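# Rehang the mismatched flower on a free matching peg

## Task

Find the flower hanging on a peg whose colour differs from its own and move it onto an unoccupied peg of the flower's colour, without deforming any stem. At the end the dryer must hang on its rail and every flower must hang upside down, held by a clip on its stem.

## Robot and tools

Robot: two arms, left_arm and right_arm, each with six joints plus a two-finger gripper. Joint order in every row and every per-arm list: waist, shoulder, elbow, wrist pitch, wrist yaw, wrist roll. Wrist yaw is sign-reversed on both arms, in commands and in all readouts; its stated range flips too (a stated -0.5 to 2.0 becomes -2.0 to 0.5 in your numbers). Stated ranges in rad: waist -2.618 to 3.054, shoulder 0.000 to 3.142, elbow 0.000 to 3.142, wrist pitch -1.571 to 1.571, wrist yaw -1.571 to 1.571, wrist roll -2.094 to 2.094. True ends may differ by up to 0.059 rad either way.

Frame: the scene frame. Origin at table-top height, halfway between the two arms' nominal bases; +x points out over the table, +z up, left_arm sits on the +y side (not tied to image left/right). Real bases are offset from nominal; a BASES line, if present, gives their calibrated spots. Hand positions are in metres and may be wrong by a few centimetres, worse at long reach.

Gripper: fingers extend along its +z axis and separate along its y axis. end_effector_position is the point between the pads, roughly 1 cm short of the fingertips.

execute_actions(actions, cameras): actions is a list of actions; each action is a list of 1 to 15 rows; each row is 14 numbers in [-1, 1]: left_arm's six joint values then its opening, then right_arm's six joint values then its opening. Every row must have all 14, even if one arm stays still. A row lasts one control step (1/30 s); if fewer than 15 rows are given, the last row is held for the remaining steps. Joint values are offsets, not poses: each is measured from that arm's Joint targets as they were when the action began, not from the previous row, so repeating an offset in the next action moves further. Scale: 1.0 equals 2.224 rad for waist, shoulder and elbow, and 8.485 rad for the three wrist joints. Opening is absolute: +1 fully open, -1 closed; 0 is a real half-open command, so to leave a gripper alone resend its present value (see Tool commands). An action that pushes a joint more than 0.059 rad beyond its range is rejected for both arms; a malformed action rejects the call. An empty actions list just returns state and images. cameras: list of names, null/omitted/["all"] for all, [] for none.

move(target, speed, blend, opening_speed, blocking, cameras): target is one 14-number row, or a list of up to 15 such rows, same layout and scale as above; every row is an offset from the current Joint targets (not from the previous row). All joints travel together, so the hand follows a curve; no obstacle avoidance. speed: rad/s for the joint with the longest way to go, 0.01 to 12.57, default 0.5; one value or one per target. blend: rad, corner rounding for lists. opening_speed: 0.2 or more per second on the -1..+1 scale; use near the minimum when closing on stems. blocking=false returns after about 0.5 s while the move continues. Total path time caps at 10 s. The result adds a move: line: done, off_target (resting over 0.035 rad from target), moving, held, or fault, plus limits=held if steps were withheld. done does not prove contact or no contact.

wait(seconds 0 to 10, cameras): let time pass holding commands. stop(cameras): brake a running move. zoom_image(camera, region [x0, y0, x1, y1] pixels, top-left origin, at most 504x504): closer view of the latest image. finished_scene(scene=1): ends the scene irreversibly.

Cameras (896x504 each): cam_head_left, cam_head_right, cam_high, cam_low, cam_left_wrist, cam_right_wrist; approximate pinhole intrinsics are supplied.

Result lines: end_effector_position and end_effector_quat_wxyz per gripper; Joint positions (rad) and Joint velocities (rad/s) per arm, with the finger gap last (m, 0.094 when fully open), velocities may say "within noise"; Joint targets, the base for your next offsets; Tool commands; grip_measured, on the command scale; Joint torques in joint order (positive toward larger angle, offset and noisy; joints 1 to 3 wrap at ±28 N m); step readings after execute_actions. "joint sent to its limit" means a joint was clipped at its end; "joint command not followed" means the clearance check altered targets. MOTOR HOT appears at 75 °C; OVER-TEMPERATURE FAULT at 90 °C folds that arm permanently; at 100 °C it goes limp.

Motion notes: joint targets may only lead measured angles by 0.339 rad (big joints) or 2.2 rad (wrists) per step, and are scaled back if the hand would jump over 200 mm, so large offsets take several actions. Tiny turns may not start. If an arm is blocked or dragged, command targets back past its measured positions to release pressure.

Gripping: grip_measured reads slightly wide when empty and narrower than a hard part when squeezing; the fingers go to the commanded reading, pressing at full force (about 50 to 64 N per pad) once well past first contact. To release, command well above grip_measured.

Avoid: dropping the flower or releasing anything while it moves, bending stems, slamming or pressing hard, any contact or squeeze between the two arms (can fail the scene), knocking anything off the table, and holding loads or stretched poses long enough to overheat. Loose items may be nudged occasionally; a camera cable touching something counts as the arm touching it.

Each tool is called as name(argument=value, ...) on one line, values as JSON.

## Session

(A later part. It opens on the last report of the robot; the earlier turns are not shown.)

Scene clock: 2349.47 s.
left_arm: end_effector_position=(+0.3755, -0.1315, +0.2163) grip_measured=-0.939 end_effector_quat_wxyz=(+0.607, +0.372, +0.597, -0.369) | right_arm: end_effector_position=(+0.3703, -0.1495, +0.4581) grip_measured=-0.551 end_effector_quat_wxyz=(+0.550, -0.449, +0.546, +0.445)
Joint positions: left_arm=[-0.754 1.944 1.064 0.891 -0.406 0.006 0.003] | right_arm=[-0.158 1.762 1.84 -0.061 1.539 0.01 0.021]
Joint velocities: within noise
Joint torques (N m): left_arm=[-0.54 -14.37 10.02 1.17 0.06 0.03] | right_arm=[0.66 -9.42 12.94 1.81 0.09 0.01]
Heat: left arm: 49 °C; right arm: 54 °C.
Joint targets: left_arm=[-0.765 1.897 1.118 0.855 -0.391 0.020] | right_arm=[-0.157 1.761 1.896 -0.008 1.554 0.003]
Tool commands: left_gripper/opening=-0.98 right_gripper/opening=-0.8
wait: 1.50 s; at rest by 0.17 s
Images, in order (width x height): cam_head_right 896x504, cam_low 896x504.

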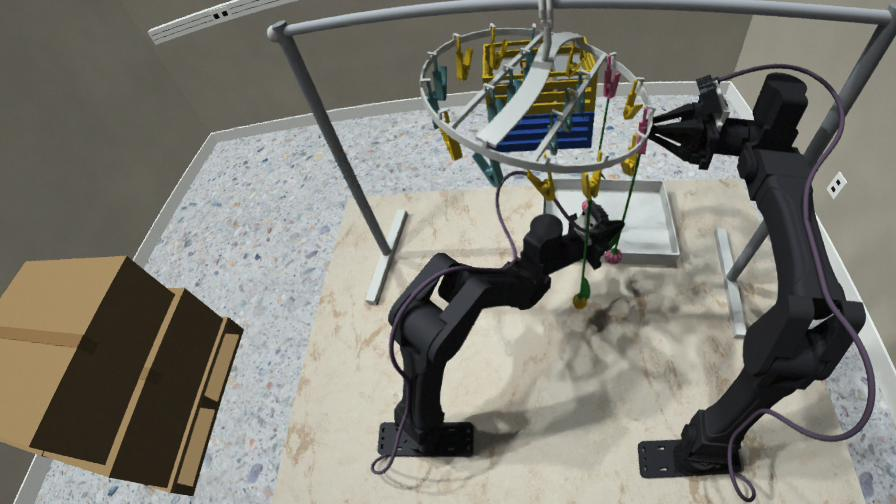

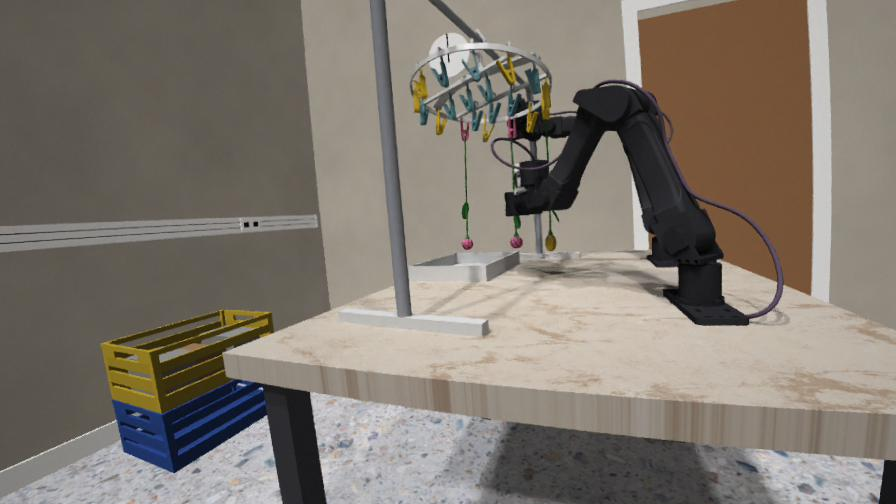

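move(target=[0,-0.0036,0,0,0,0,-0.98,0,0,0,0,0,0,-0.8], speed=0.05, cameras=["cam_low","cam_head_right"])

zoom_image(camera="cam_low", region=[504, 124, 524, 146])

zoom_image(camera="cam_head_right", region=[625, 140, 655, 170])

Scene clock: 2368.90 s.
left_arm: end_effector_position=(+0.3749, -0.1310, +0.2200) grip_measured=-0.939 end_effector_quat_wxyz=(+0.609, +0.371, +0.595, -0.370) | right_arm: end_effector_position=(+0.3703, -0.1495, +0.4581) grip_measured=-0.551 end_effector_quat_wxyz=(+0.550, -0.449, +0.546, +0.445)
Joint positions: left_arm=[-0.754 1.937 1.064 0.889 -0.406 0.006 0.003] | right_arm=[-0.158 1.762 1.84 -0.061 1.539 0.01 0.021]
Joint velocities: within noise
Joint torques (N m): left_arm=[-0.39 -14.23 10.18 1.23 0.09 0.04] | right_arm=[0.66 -9.4 12.94 1.81 0.09 0.01]
Heat: left arm: 50 °C; right arm: 55 °C.
Joint targets: left_arm=[-0.765 1.889 1.118 0.855 -0.391 0.020] | right_arm=[-0.157 1.761 1.896 -0.008 1.554 0.003]
move: off_target (left_arm, right_arm); left_arm: the elbow is farthest, 0.054 rad from its target; right_arm: the elbow is farthest, 0.056 rad from its target
Images, in order (width x height): cam_head_right 896x504, cam_low 896x504.

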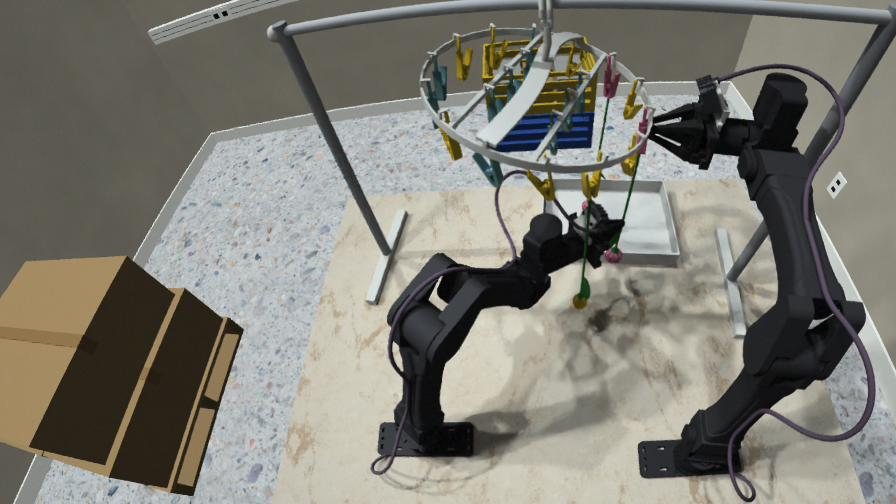

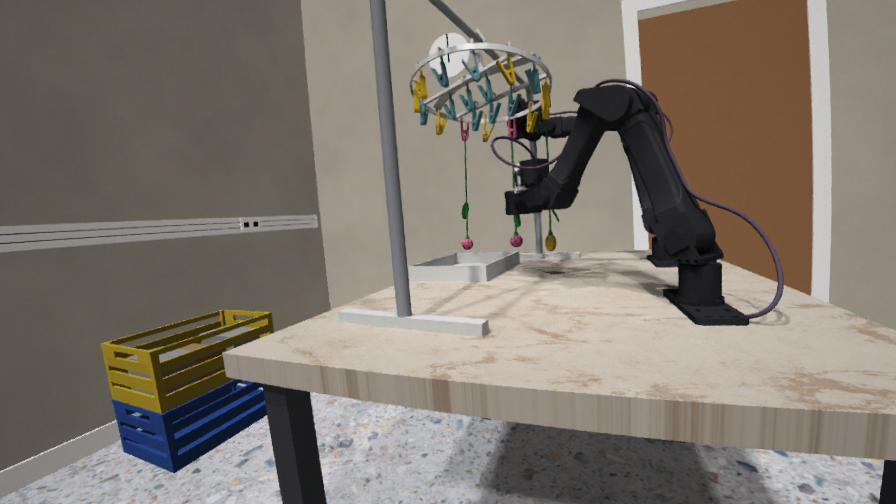

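Scaled by 22.909 from the camera's 896x504 image, which has a finer 1280x720 frame.

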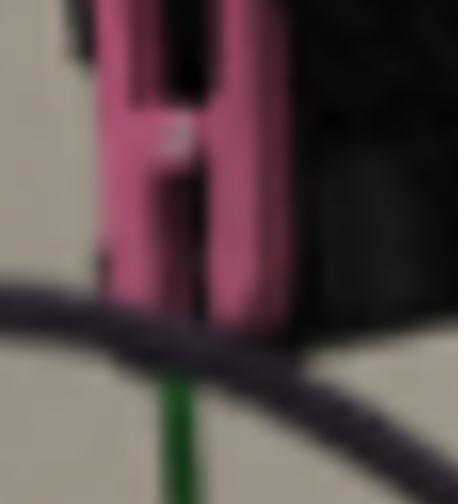

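Scaled by 16.800 from the camera's 896x504 image, which has a finer 1280x720 frame.

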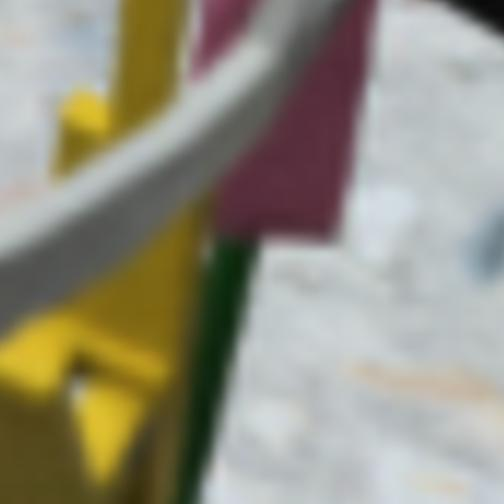

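move(target=[[-0.0025,0,0,0,0,0,-0.98,0,0,0,0,0,0,-0.8],[-0.0005,0,0,0,0,0,-0.98,0,0,0,0,0,0,-0.8]], speed=0.05, cameras=["cam_low","cam_head_right"])

zoom_image(camera="cam_low", region=[504, 124, 524, 146])

zoom_image(camera="cam_head_right", region=[625, 140, 655, 170])

Scene clock: 2381.50 s.
left_arm: end_effector_position=(+0.3699, -0.1357, +0.2200) grip_measured=-0.939 end_effector_quat_wxyz=(+0.607, +0.375, +0.593, -0.373) | right_arm: end_effector_position=(+0.3703, -0.1495, +0.4581) grip_measured=-0.551 end_effector_quat_wxyz=(+0.550, -0.449, +0.546, +0.445)
Joint positions: left_arm=[-0.766 1.937 1.064 0.889 -0.406 0.006 0.003] | right_arm=[-0.158 1.762 1.84 -0.061 1.539 0.01 0.021]
Joint velocities: within noise
Joint torques (N m): left_arm=[-0.35 -14.16 9.91 1.18 0.09 0.08] | right_arm=[0.68 -9.42 12.93 1.81 0.09 0.01]
Heat: left arm: 56 °C; right arm: 55 °C.
Joint targets: left_arm=[-0.767 1.889 1.118 0.855 -0.391 0.020] | right_arm=[-0.157 1.761 1.896 -0.008 1.554 0.003]
move: off_target (left_arm, right_arm); left_arm: the elbow is farthest, 0.054 rad from its target; right_arm: the elbow is farthest, 0.056 rad from its target
Images, in order (width x height): cam_head_right 896x504, cam_low 896x504.

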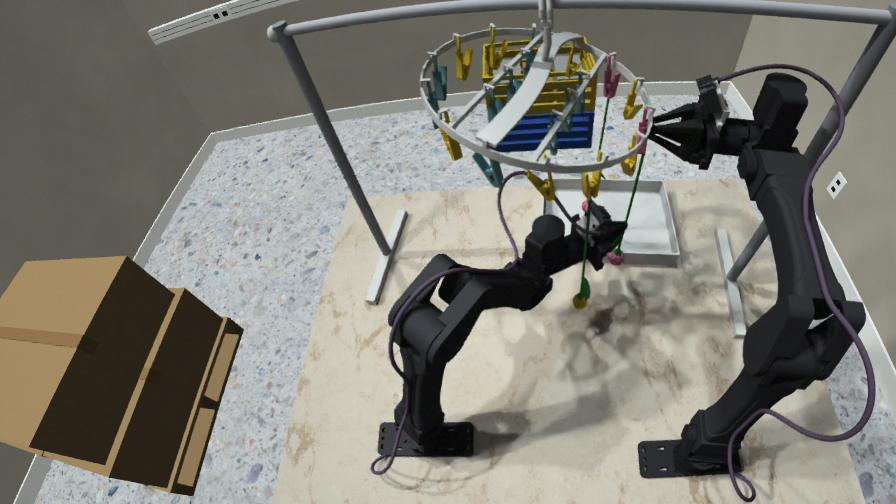

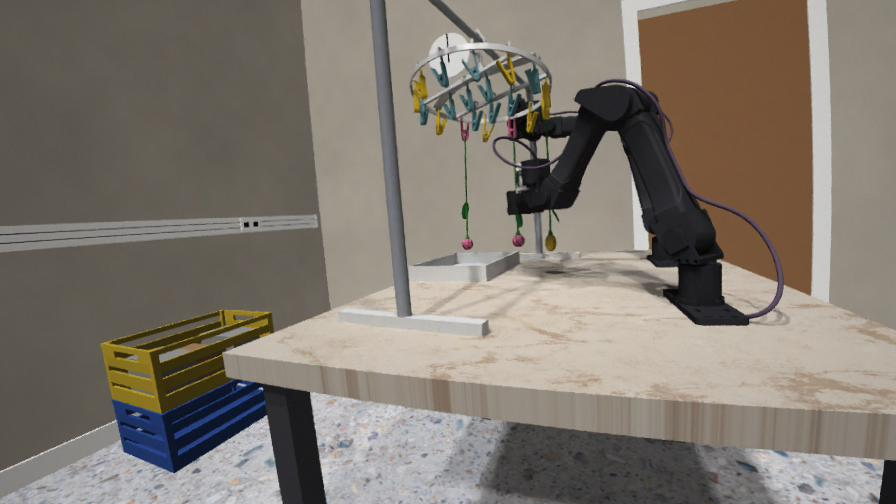

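Scaled by 22.909 from the camera's 896x504 image, which has a finer 1280x720 frame.

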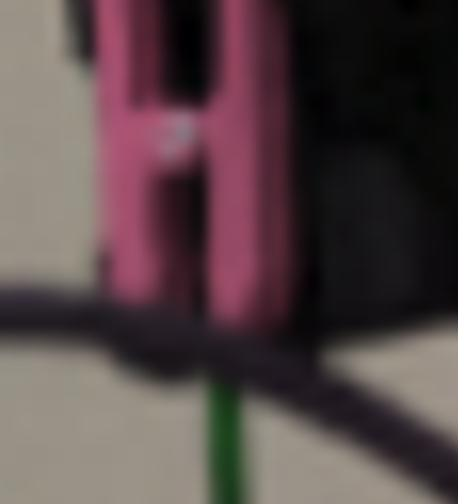

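Scaled by 16.800 from the camera's 896x504 image, which has a finer 1280x720 frame.

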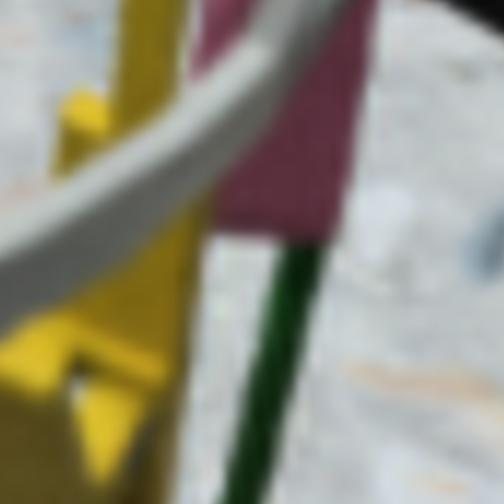

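move(target=[0,0,0,0,0.0037,0,-0.98,0,0,0,0,0,0,-0.8], speed=0.05, cameras=["cam_low","cam_head_right"])

zoom_image(camera="cam_low", region=[504, 124, 524, 146])

zoom_image(camera="cam_head_right", region=[625, 140, 655, 170])

Scene clock: 2394.60 s.
left_arm: end_effector_position=(+0.3749, -0.1329, +0.2200) grip_measured=-0.939 end_effector_quat_wxyz=(+0.612, +0.366, +0.598, -0.365) | right_arm: end_effector_position=(+0.3703, -0.1495, +0.4581) grip_measured=-0.551 end_effector_quat_wxyz=(+0.550, -0.449, +0.546, +0.445)
Joint positions: left_arm=[-0.765 1.937 1.064 0.889 -0.378 0.006 0.003] | right_arm=[-0.158 1.762 1.84 -0.061 1.539 0.01 0.021]
Joint velocities: within noise
Joint torques (N m): left_arm=[-0.49 -14.24 9.91 1.18 0.1 0.06] | right_arm=[0.66 -9.4 12.94 1.81 0.09 0.01]
Heat: left arm: 59 °C; right arm: 55 °C.
Joint targets: left_arm=[-0.767 1.889 1.118 0.855 -0.360 0.020] | right_arm=[-0.157 1.761 1.896 -0.008 1.554 0.003]
move: off_target (left_arm, right_arm); left_arm: the elbow is farthest, 0.054 rad from its target; right_arm: the elbow is farthest, 0.056 rad from its target
Images, in order (width x height): cam_head_right 896x504, cam_low 896x504.

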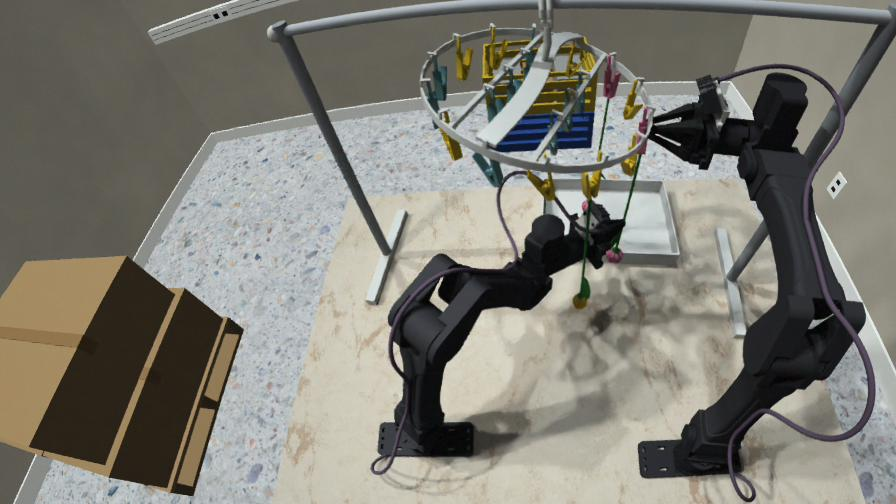

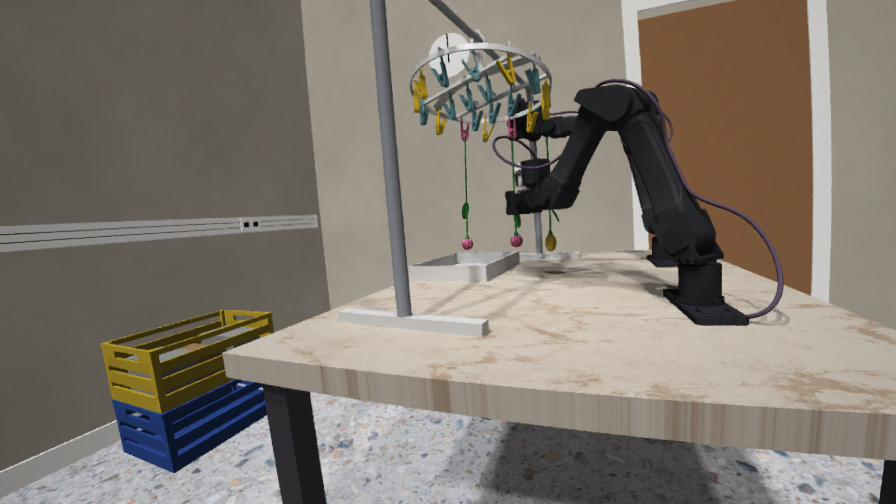

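Scaled by 22.909 from the camera's 896x504 image, which has a finer 1280x720 frame.

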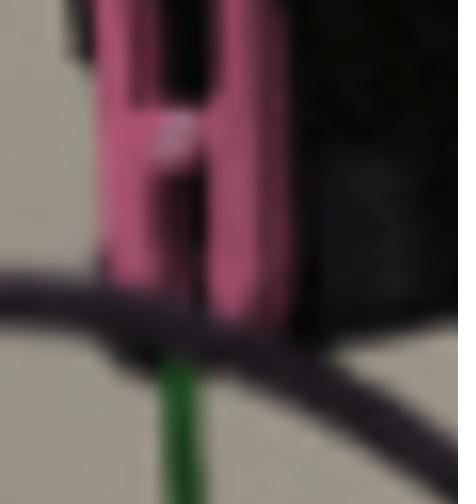

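Scaled by 16.800 from the camera's 896x504 image, which has a finer 1280x720 frame.

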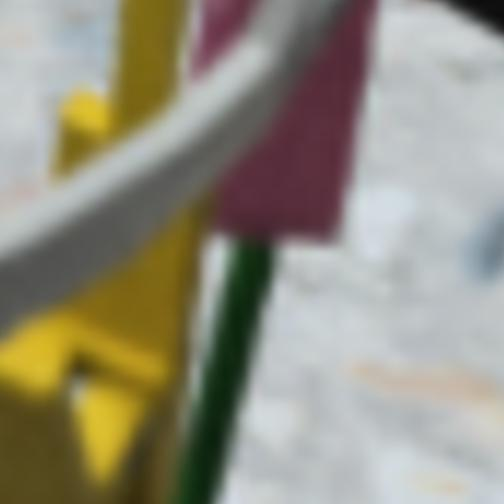

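move(target=[0,0,0,0,0,0.0025,-0.98,0,0,0,0,0,0,-0.8], speed=0.05, cameras=["cam_low","cam_head_right","cam_right_wrist"])

zoom_image(camera="cam_low", region=[504, 124, 524, 146])

zoom_image(camera="cam_head_right", region=[625, 140, 655, 170])

Scene clock: 2427.67 s.
left_arm: end_effector_position=(+0.3749, -0.1329, +0.2200) grip_measured=-0.939 end_effector_quat_wxyz=(+0.616, +0.373, +0.594, -0.358) | right_arm: end_effector_position=(+0.3703, -0.1495, +0.4581) grip_measured=-0.551 end_effector_quat_wxyz=(+0.550, -0.449, +0.546, +0.445)
Joint positions: left_arm=[-0.765 1.937 1.064 0.889 -0.378 0.027 0.003] | right_arm=[-0.158 1.762 1.84 -0.061 1.539 0.01 0.021]
Joint velocities: within noise
Joint torques (N m): left_arm=[-0.39 -14.2 10.11 1.21 0.12 0.1] | right_arm=[0.68 -9.4 12.93 1.81 0.09 0.01]
Heat: left arm: 62 °C; right arm: 55 °C.
Joint targets: left_arm=[-0.767 1.889 1.118 0.855 -0.360 0.041] | right_arm=[-0.157 1.761 1.896 -0.008 1.554 0.003]
move: off_target (left_arm, right_arm); left_arm: the elbow is farthest, 0.054 rad from its target; right_arm: the elbow is farthest, 0.056 rad from its target
Images, in order (width x height): cam_head_right 896x504, cam_low 896x504, cam_right_wrist 896x504.

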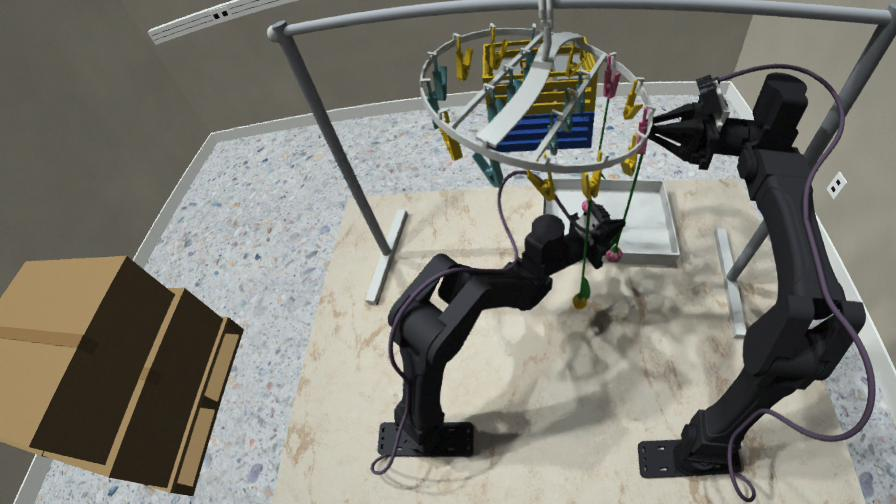

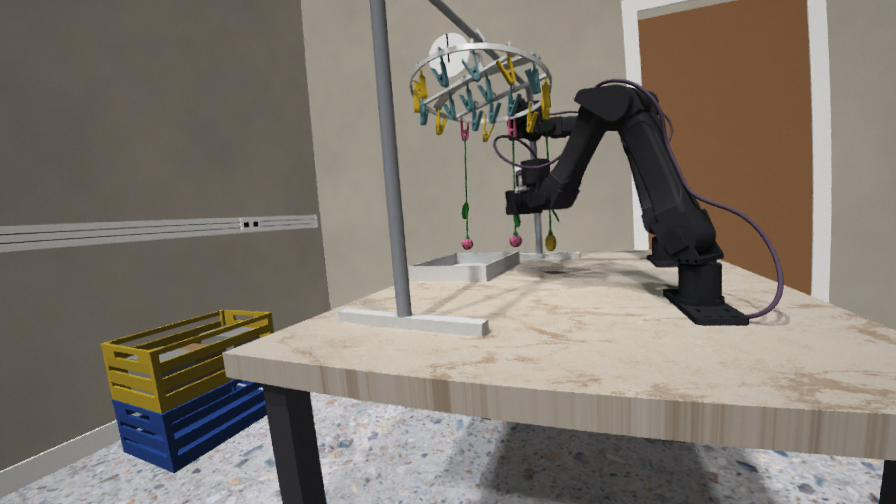

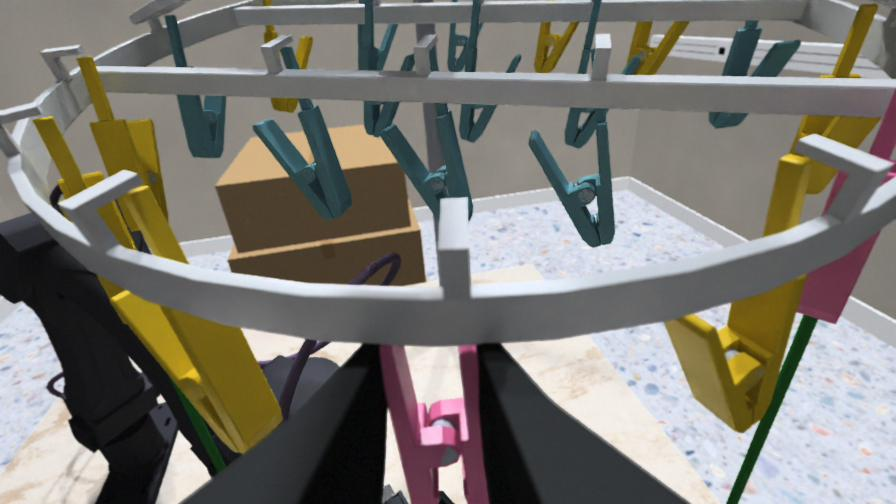

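Scaled by 22.909 from the camera's 896x504 image, which has a finer 1280x720 frame.

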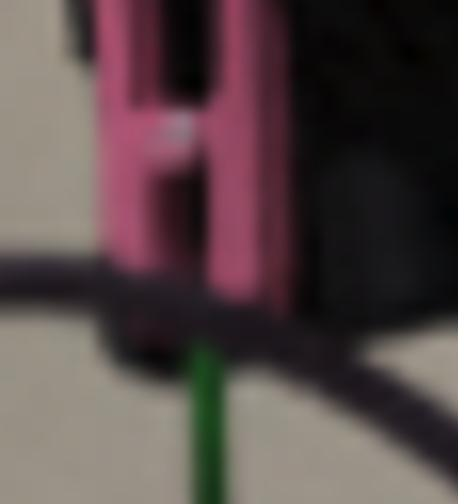

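Scaled by 16.800 from the camera's 896x504 image, which has a finer 1280x720 frame.

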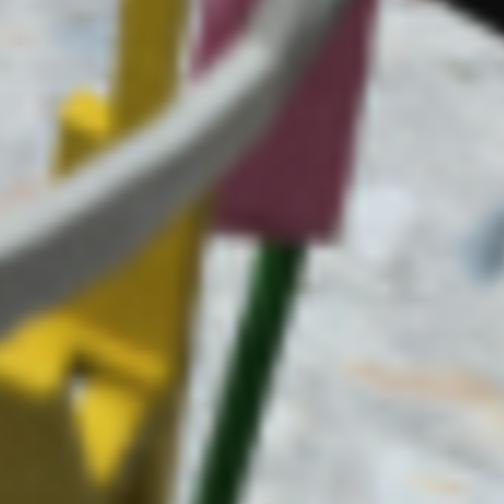

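move(target=[0,-0.0102,0,-0.0014,0.0021,0,-0.98,0,0,0,0,0,0,-0.8], speed=0.03, cameras=["cam_low","cam_head_right","cam_right_wrist"])

zoom_image(camera="cam_low", region=[504, 124, 524, 146])

zoom_image(camera="cam_head_right", region=[625, 140, 655, 170])

zoom_image(camera="cam_right_wrist", region=[410, 424, 490, 504])

Scene clock: 2450.87 s.
left_arm: end_effector_position=(+0.3764, -0.1293, +0.2298) grip_measured=-0.939 end_effector_quat_wxyz=(+0.624, +0.366, +0.594, -0.353) | right_arm: end_effector_position=(+0.3703, -0.1495, +0.4581) grip_measured=-0.551 end_effector_quat_wxyz=(+0.550, -0.449, +0.546, +0.445)
Joint positions: left_arm=[-0.763 1.914 1.064 0.879 -0.361 0.027 0.003] | right_arm=[-0.158 1.762 1.84 -0.061 1.539 0.01 0.021]
Joint velocities: within noise
Joint torques (N m): left_arm=[-0.35 -13.93 10 1.19 0.15 0.09] | right_arm=[0.66 -9.4 12.93 1.81 0.09 0.01]
Heat: left arm: 63 °C; right arm: 55 °C.
Joint targets: left_arm=[-0.767 1.866 1.118 0.843 -0.342 0.041] | right_arm=[-0.157 1.761 1.896 -0.008 1.554 0.003]
move: off_target (left_arm, right_arm); left_arm: the elbow is farthest, 0.054 rad from its target; right_arm: the elbow is farthest, 0.056 rad from its target
Images, in order (width x height): cam_head_right 896x504, cam_low 896x504, cam_right_wrist 896x504.

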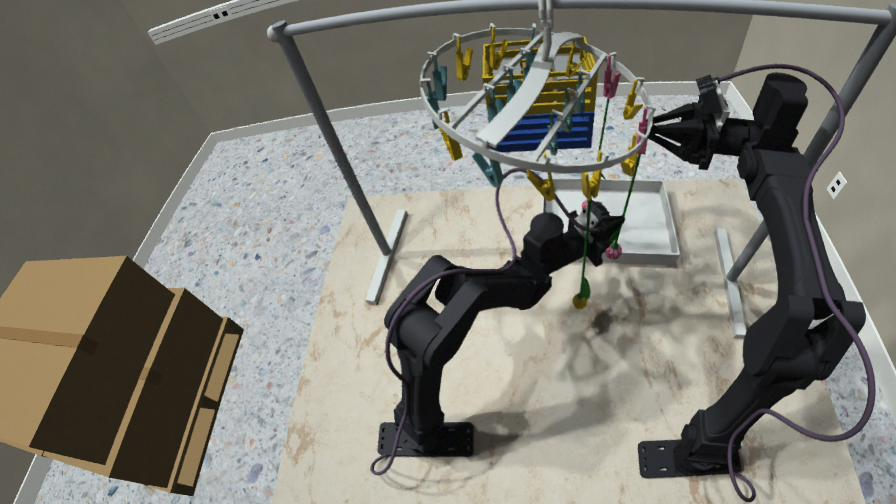

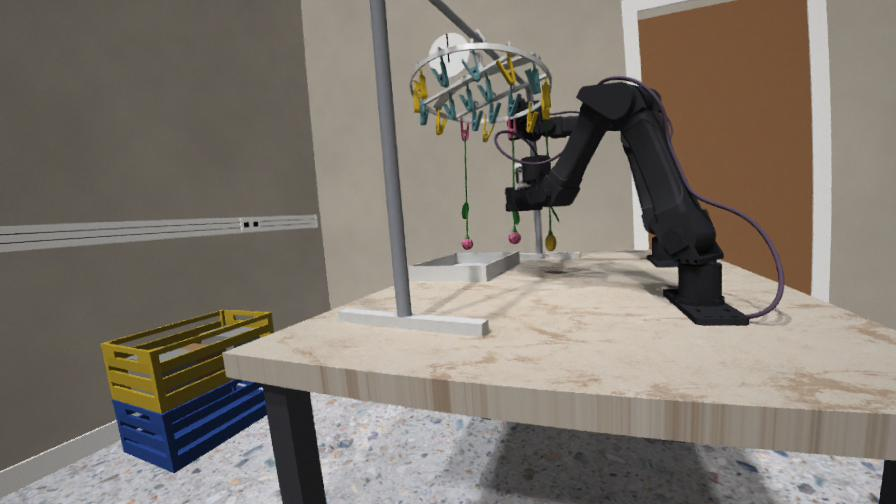

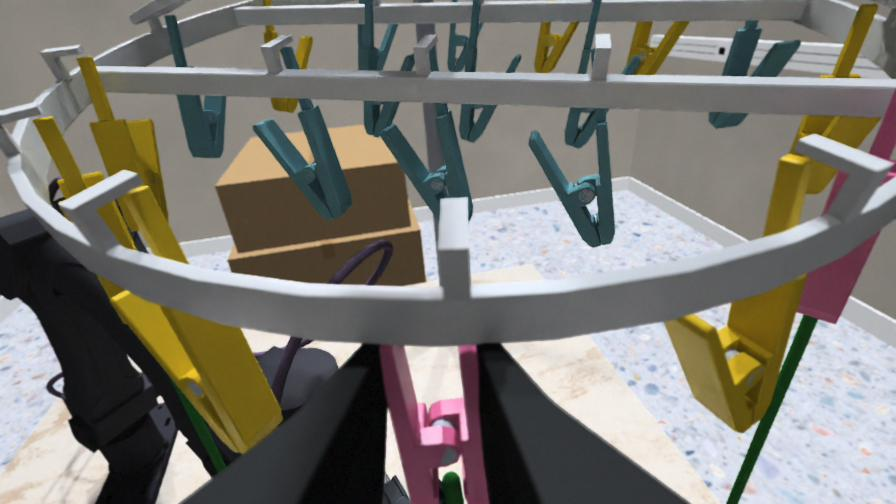

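Scaled by 22.909 from the camera's 896x504 image, which has a finer 1280x720 frame.

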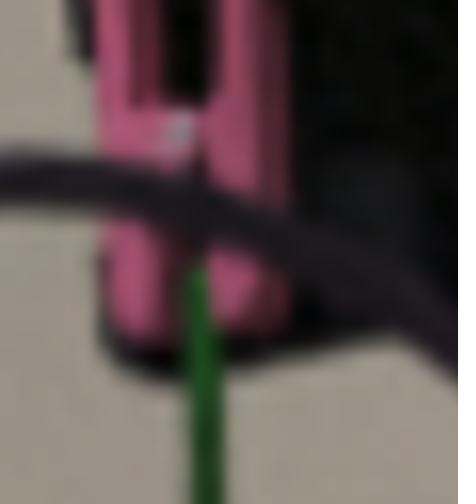

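Scaled by 16.800 from the camera's 896x504 image, which has a finer 1280x720 frame.

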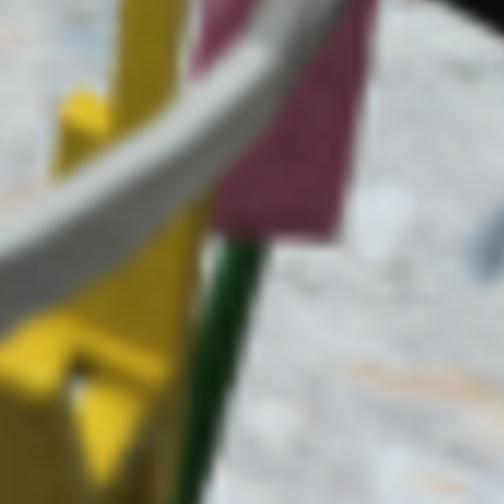

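Scaled by 6.300 from the camera's 896x504 image, which has a finer 1280x720 frame.

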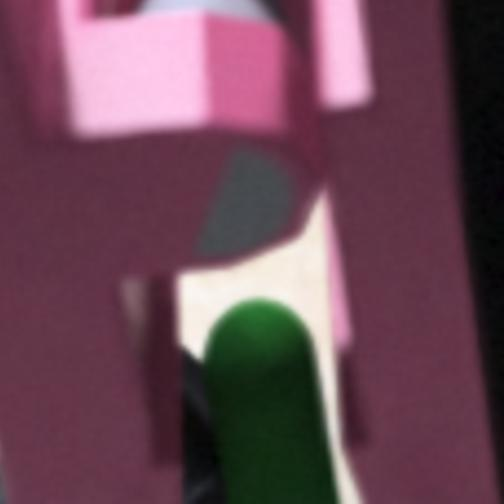

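move(target=[0,0,0,0,0,0,-0.98,0,0,0,0,0,0,-0.35], speed=0.05, opening_speed=0.2, cameras=["cam_low","cam_head_right","cam_right_wrist","cam_left_wrist"])

zoom_image(camera="cam_low", region=[504, 124, 524, 146])

zoom_image(camera="cam_right_wrist", region=[410, 424, 490, 504])

Scene clock: 2477.53 s.
left_arm: end_effector_position=(+0.3766, -0.1292, +0.2298) grip_measured=-0.939 end_effector_quat_wxyz=(+0.624, +0.366, +0.594, -0.352) | right_arm: end_effector_position=(+0.3705, -0.1495, +0.4581) grip_measured=-0.352 end_effector_quat_wxyz=(+0.550, -0.448, +0.547, +0.444)
Joint positions: left_arm=[-0.763 1.914 1.064 0.879 -0.36 0.029 0.003] | right_arm=[-0.158 1.762 1.84 -0.061 1.537 0.01 0.03]
Joint velocities: within noise
Joint torques (N m): left_arm=[-0.25 -14.24 10.11 1.22 0.12 0.07] | right_arm=[0.68 -9.4 12.94 1.81 0.09 0.01]
Heat: left arm: 64 °C; right arm: 55 °C.
Joint targets: left_arm=[-0.767 1.866 1.118 0.843 -0.342 0.041] | right_arm=[-0.157 1.761 1.896 -0.008 1.554 0.003]
move: off_target (left_arm, right_arm); left_arm: the elbow is farthest, 0.054 rad from its target; right_arm: the elbow is farthest, 0.056 rad from its target
Images, in order (width x height): cam_head_right 896x504, cam_low 896x504, cam_left_wrist 896x504, cam_right_wrist 896x504.

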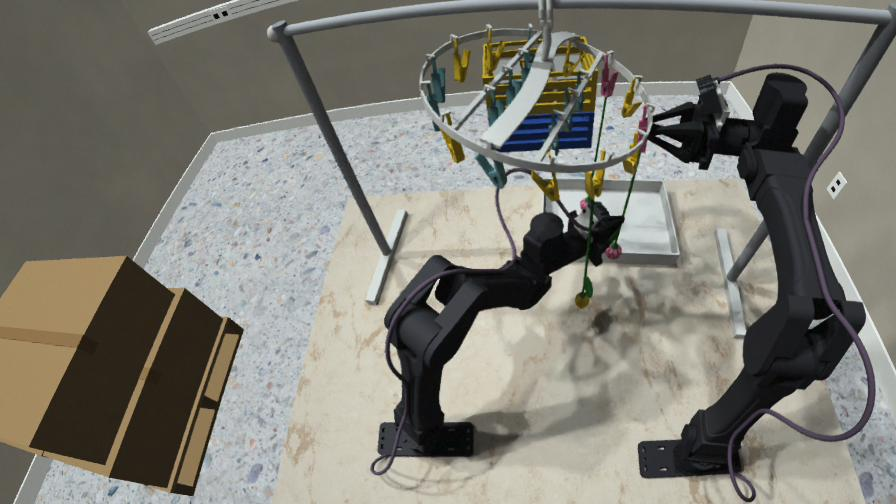

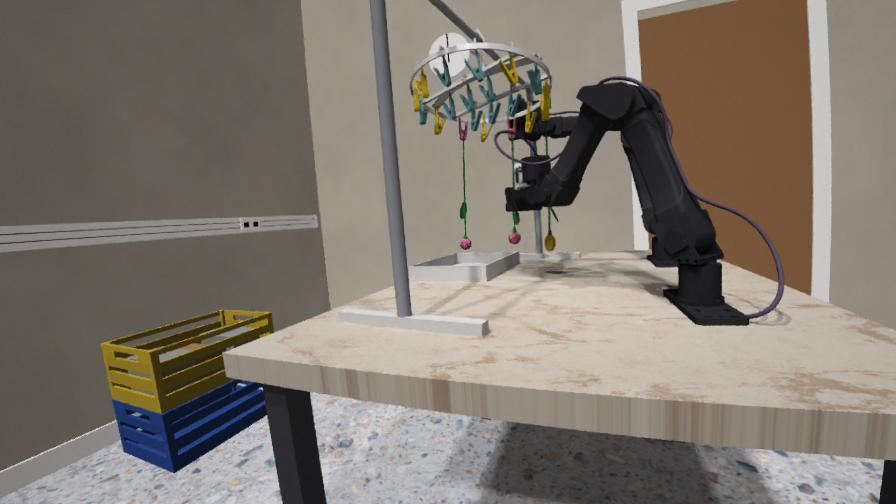

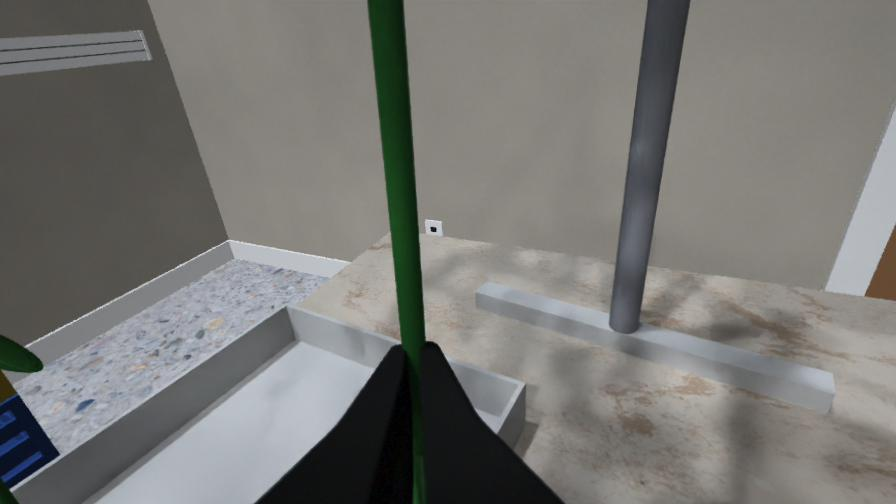

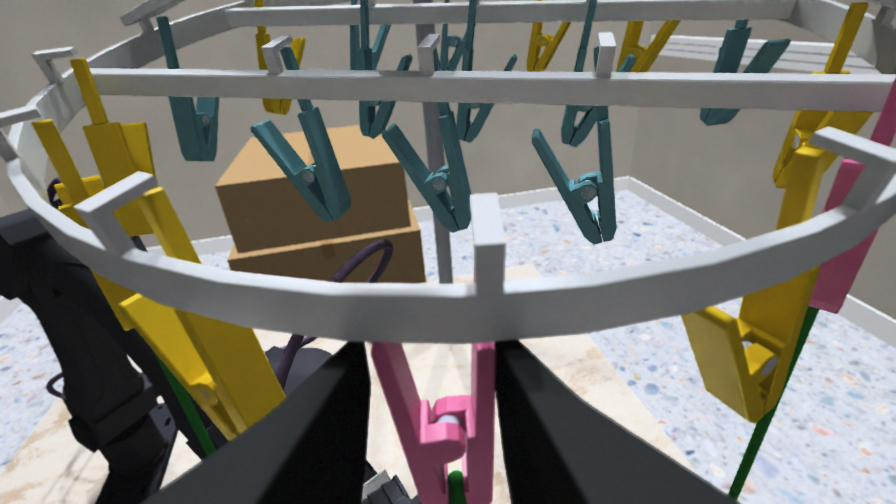

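Scaled by 22.909 from the camera's 896x504 image, which has a finer 1280x720 frame.

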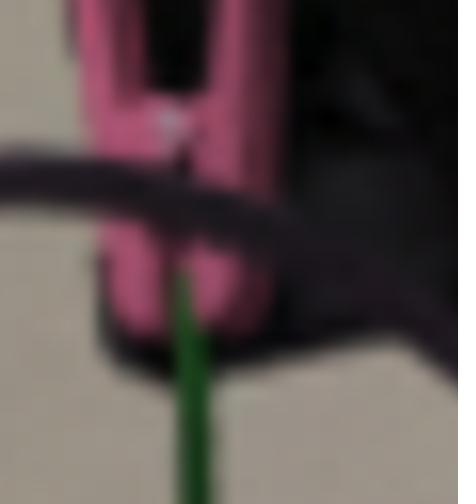

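Scaled by 6.300 from the camera's 896x504 image, which has a finer 1280x720 frame.

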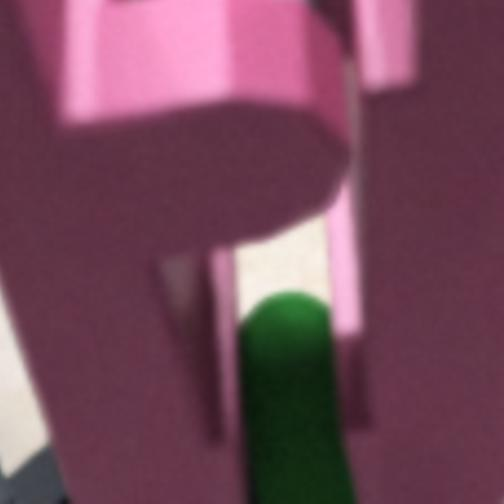

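move(target=[0,0,0,0,0,0,-0.98,0,0,0,0,0,0,0.15], speed=0.05, opening_speed=0.25, cameras=["cam_low","cam_head_right","cam_right_wrist","cam_left_wrist"])

zoom_image(camera="cam_low", region=[496, 108, 536, 168])

zoom_image(camera="cam_right_wrist", region=[410, 424, 490, 504])

Scene clock: 2487.10 s.
left_arm: end_effector_position=(+0.3779, -0.1280, +0.2298) grip_measured=-0.939 end_effector_quat_wxyz=(+0.625, +0.365, +0.594, -0.351) | right_arm: end_effector_position=(+0.3705, -0.1495, +0.4581) grip_measured=+0.148 end_effector_quat_wxyz=(+0.550, -0.448, +0.547, +0.444)
Joint positions: left_arm=[-0.76 1.914 1.064 0.879 -0.36 0.029 0.003] | right_arm=[-0.158 1.762 1.84 -0.061 1.537 0.01 0.054]
Joint velocities: within noise
Joint torques (N m): left_arm=[-0.17 -14.12 10.21 1.26 0.15 0.09] | right_arm=[0.66 -9.4 12.94 1.81 0.09 0.01]
Heat: left arm: 64 °C; right arm: 56 °C.
Joint targets: left_arm=[-0.767 1.866 1.118 0.843 -0.342 0.041] | right_arm=[-0.157 1.761 1.896 -0.008 1.554 0.003]
move: off_target (left_arm, right_arm); left_arm: the elbow is farthest, 0.054 rad from its target; right_arm: the elbow is farthest, 0.056 rad from its target
Images, in order (width x height): cam_head_right 896x504, cam_low 896x504, cam_left_wrist 896x504, cam_right_wrist 896x504.

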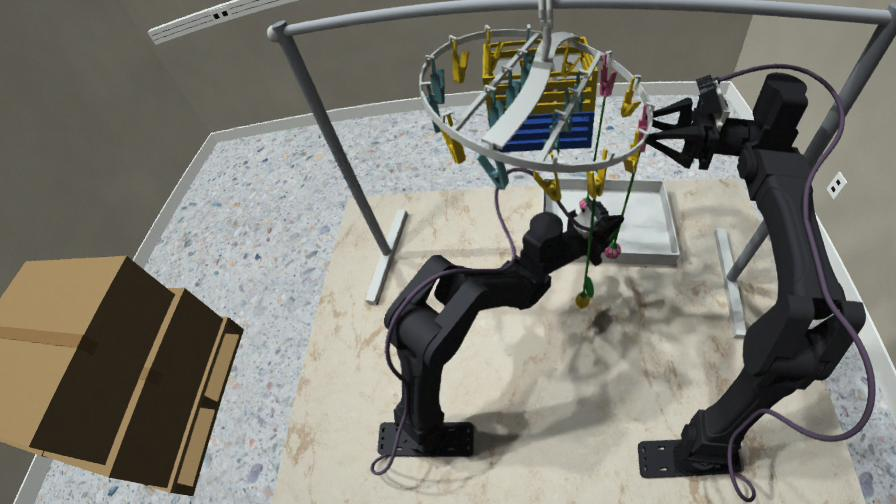

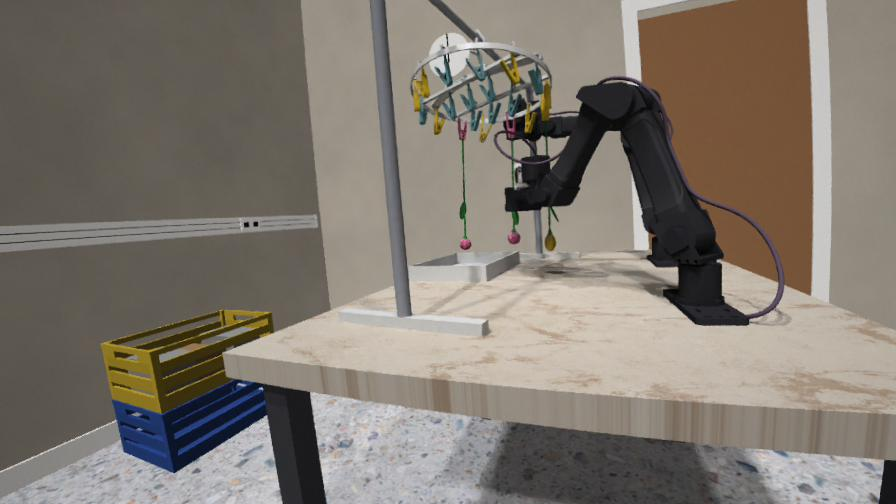

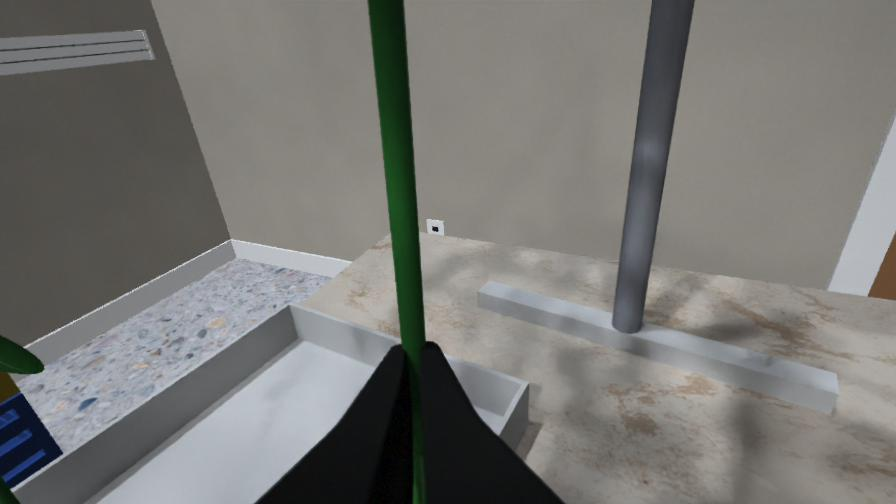

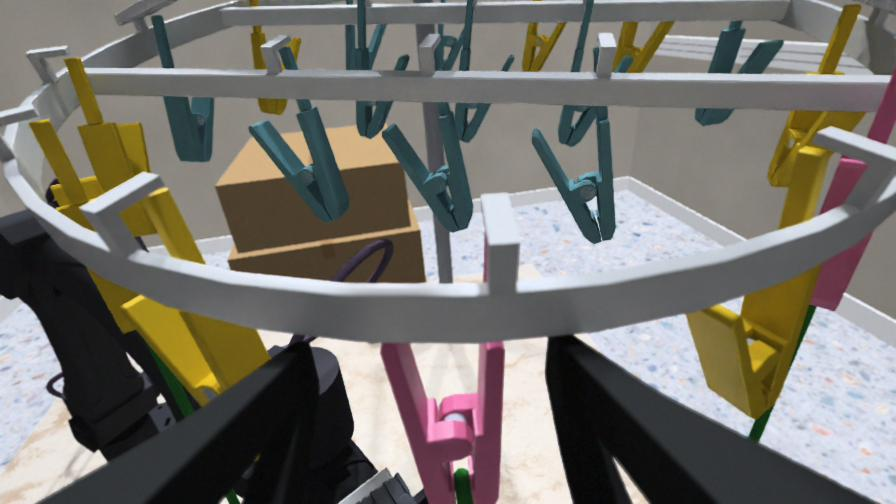

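Scaled by 8.400 from the camera's 896x504 image, which has a finer 1280x720 frame.

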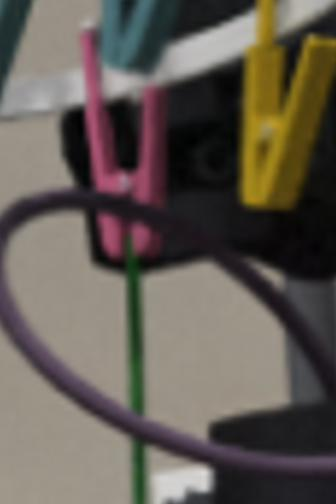

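Scaled by 6.300 from the camera's 896x504 image, which has a finer 1280x720 frame.

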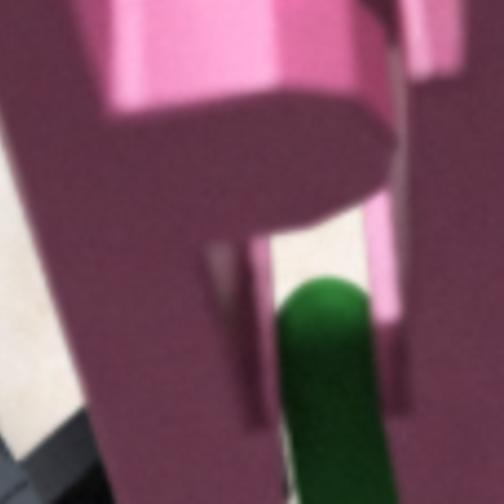

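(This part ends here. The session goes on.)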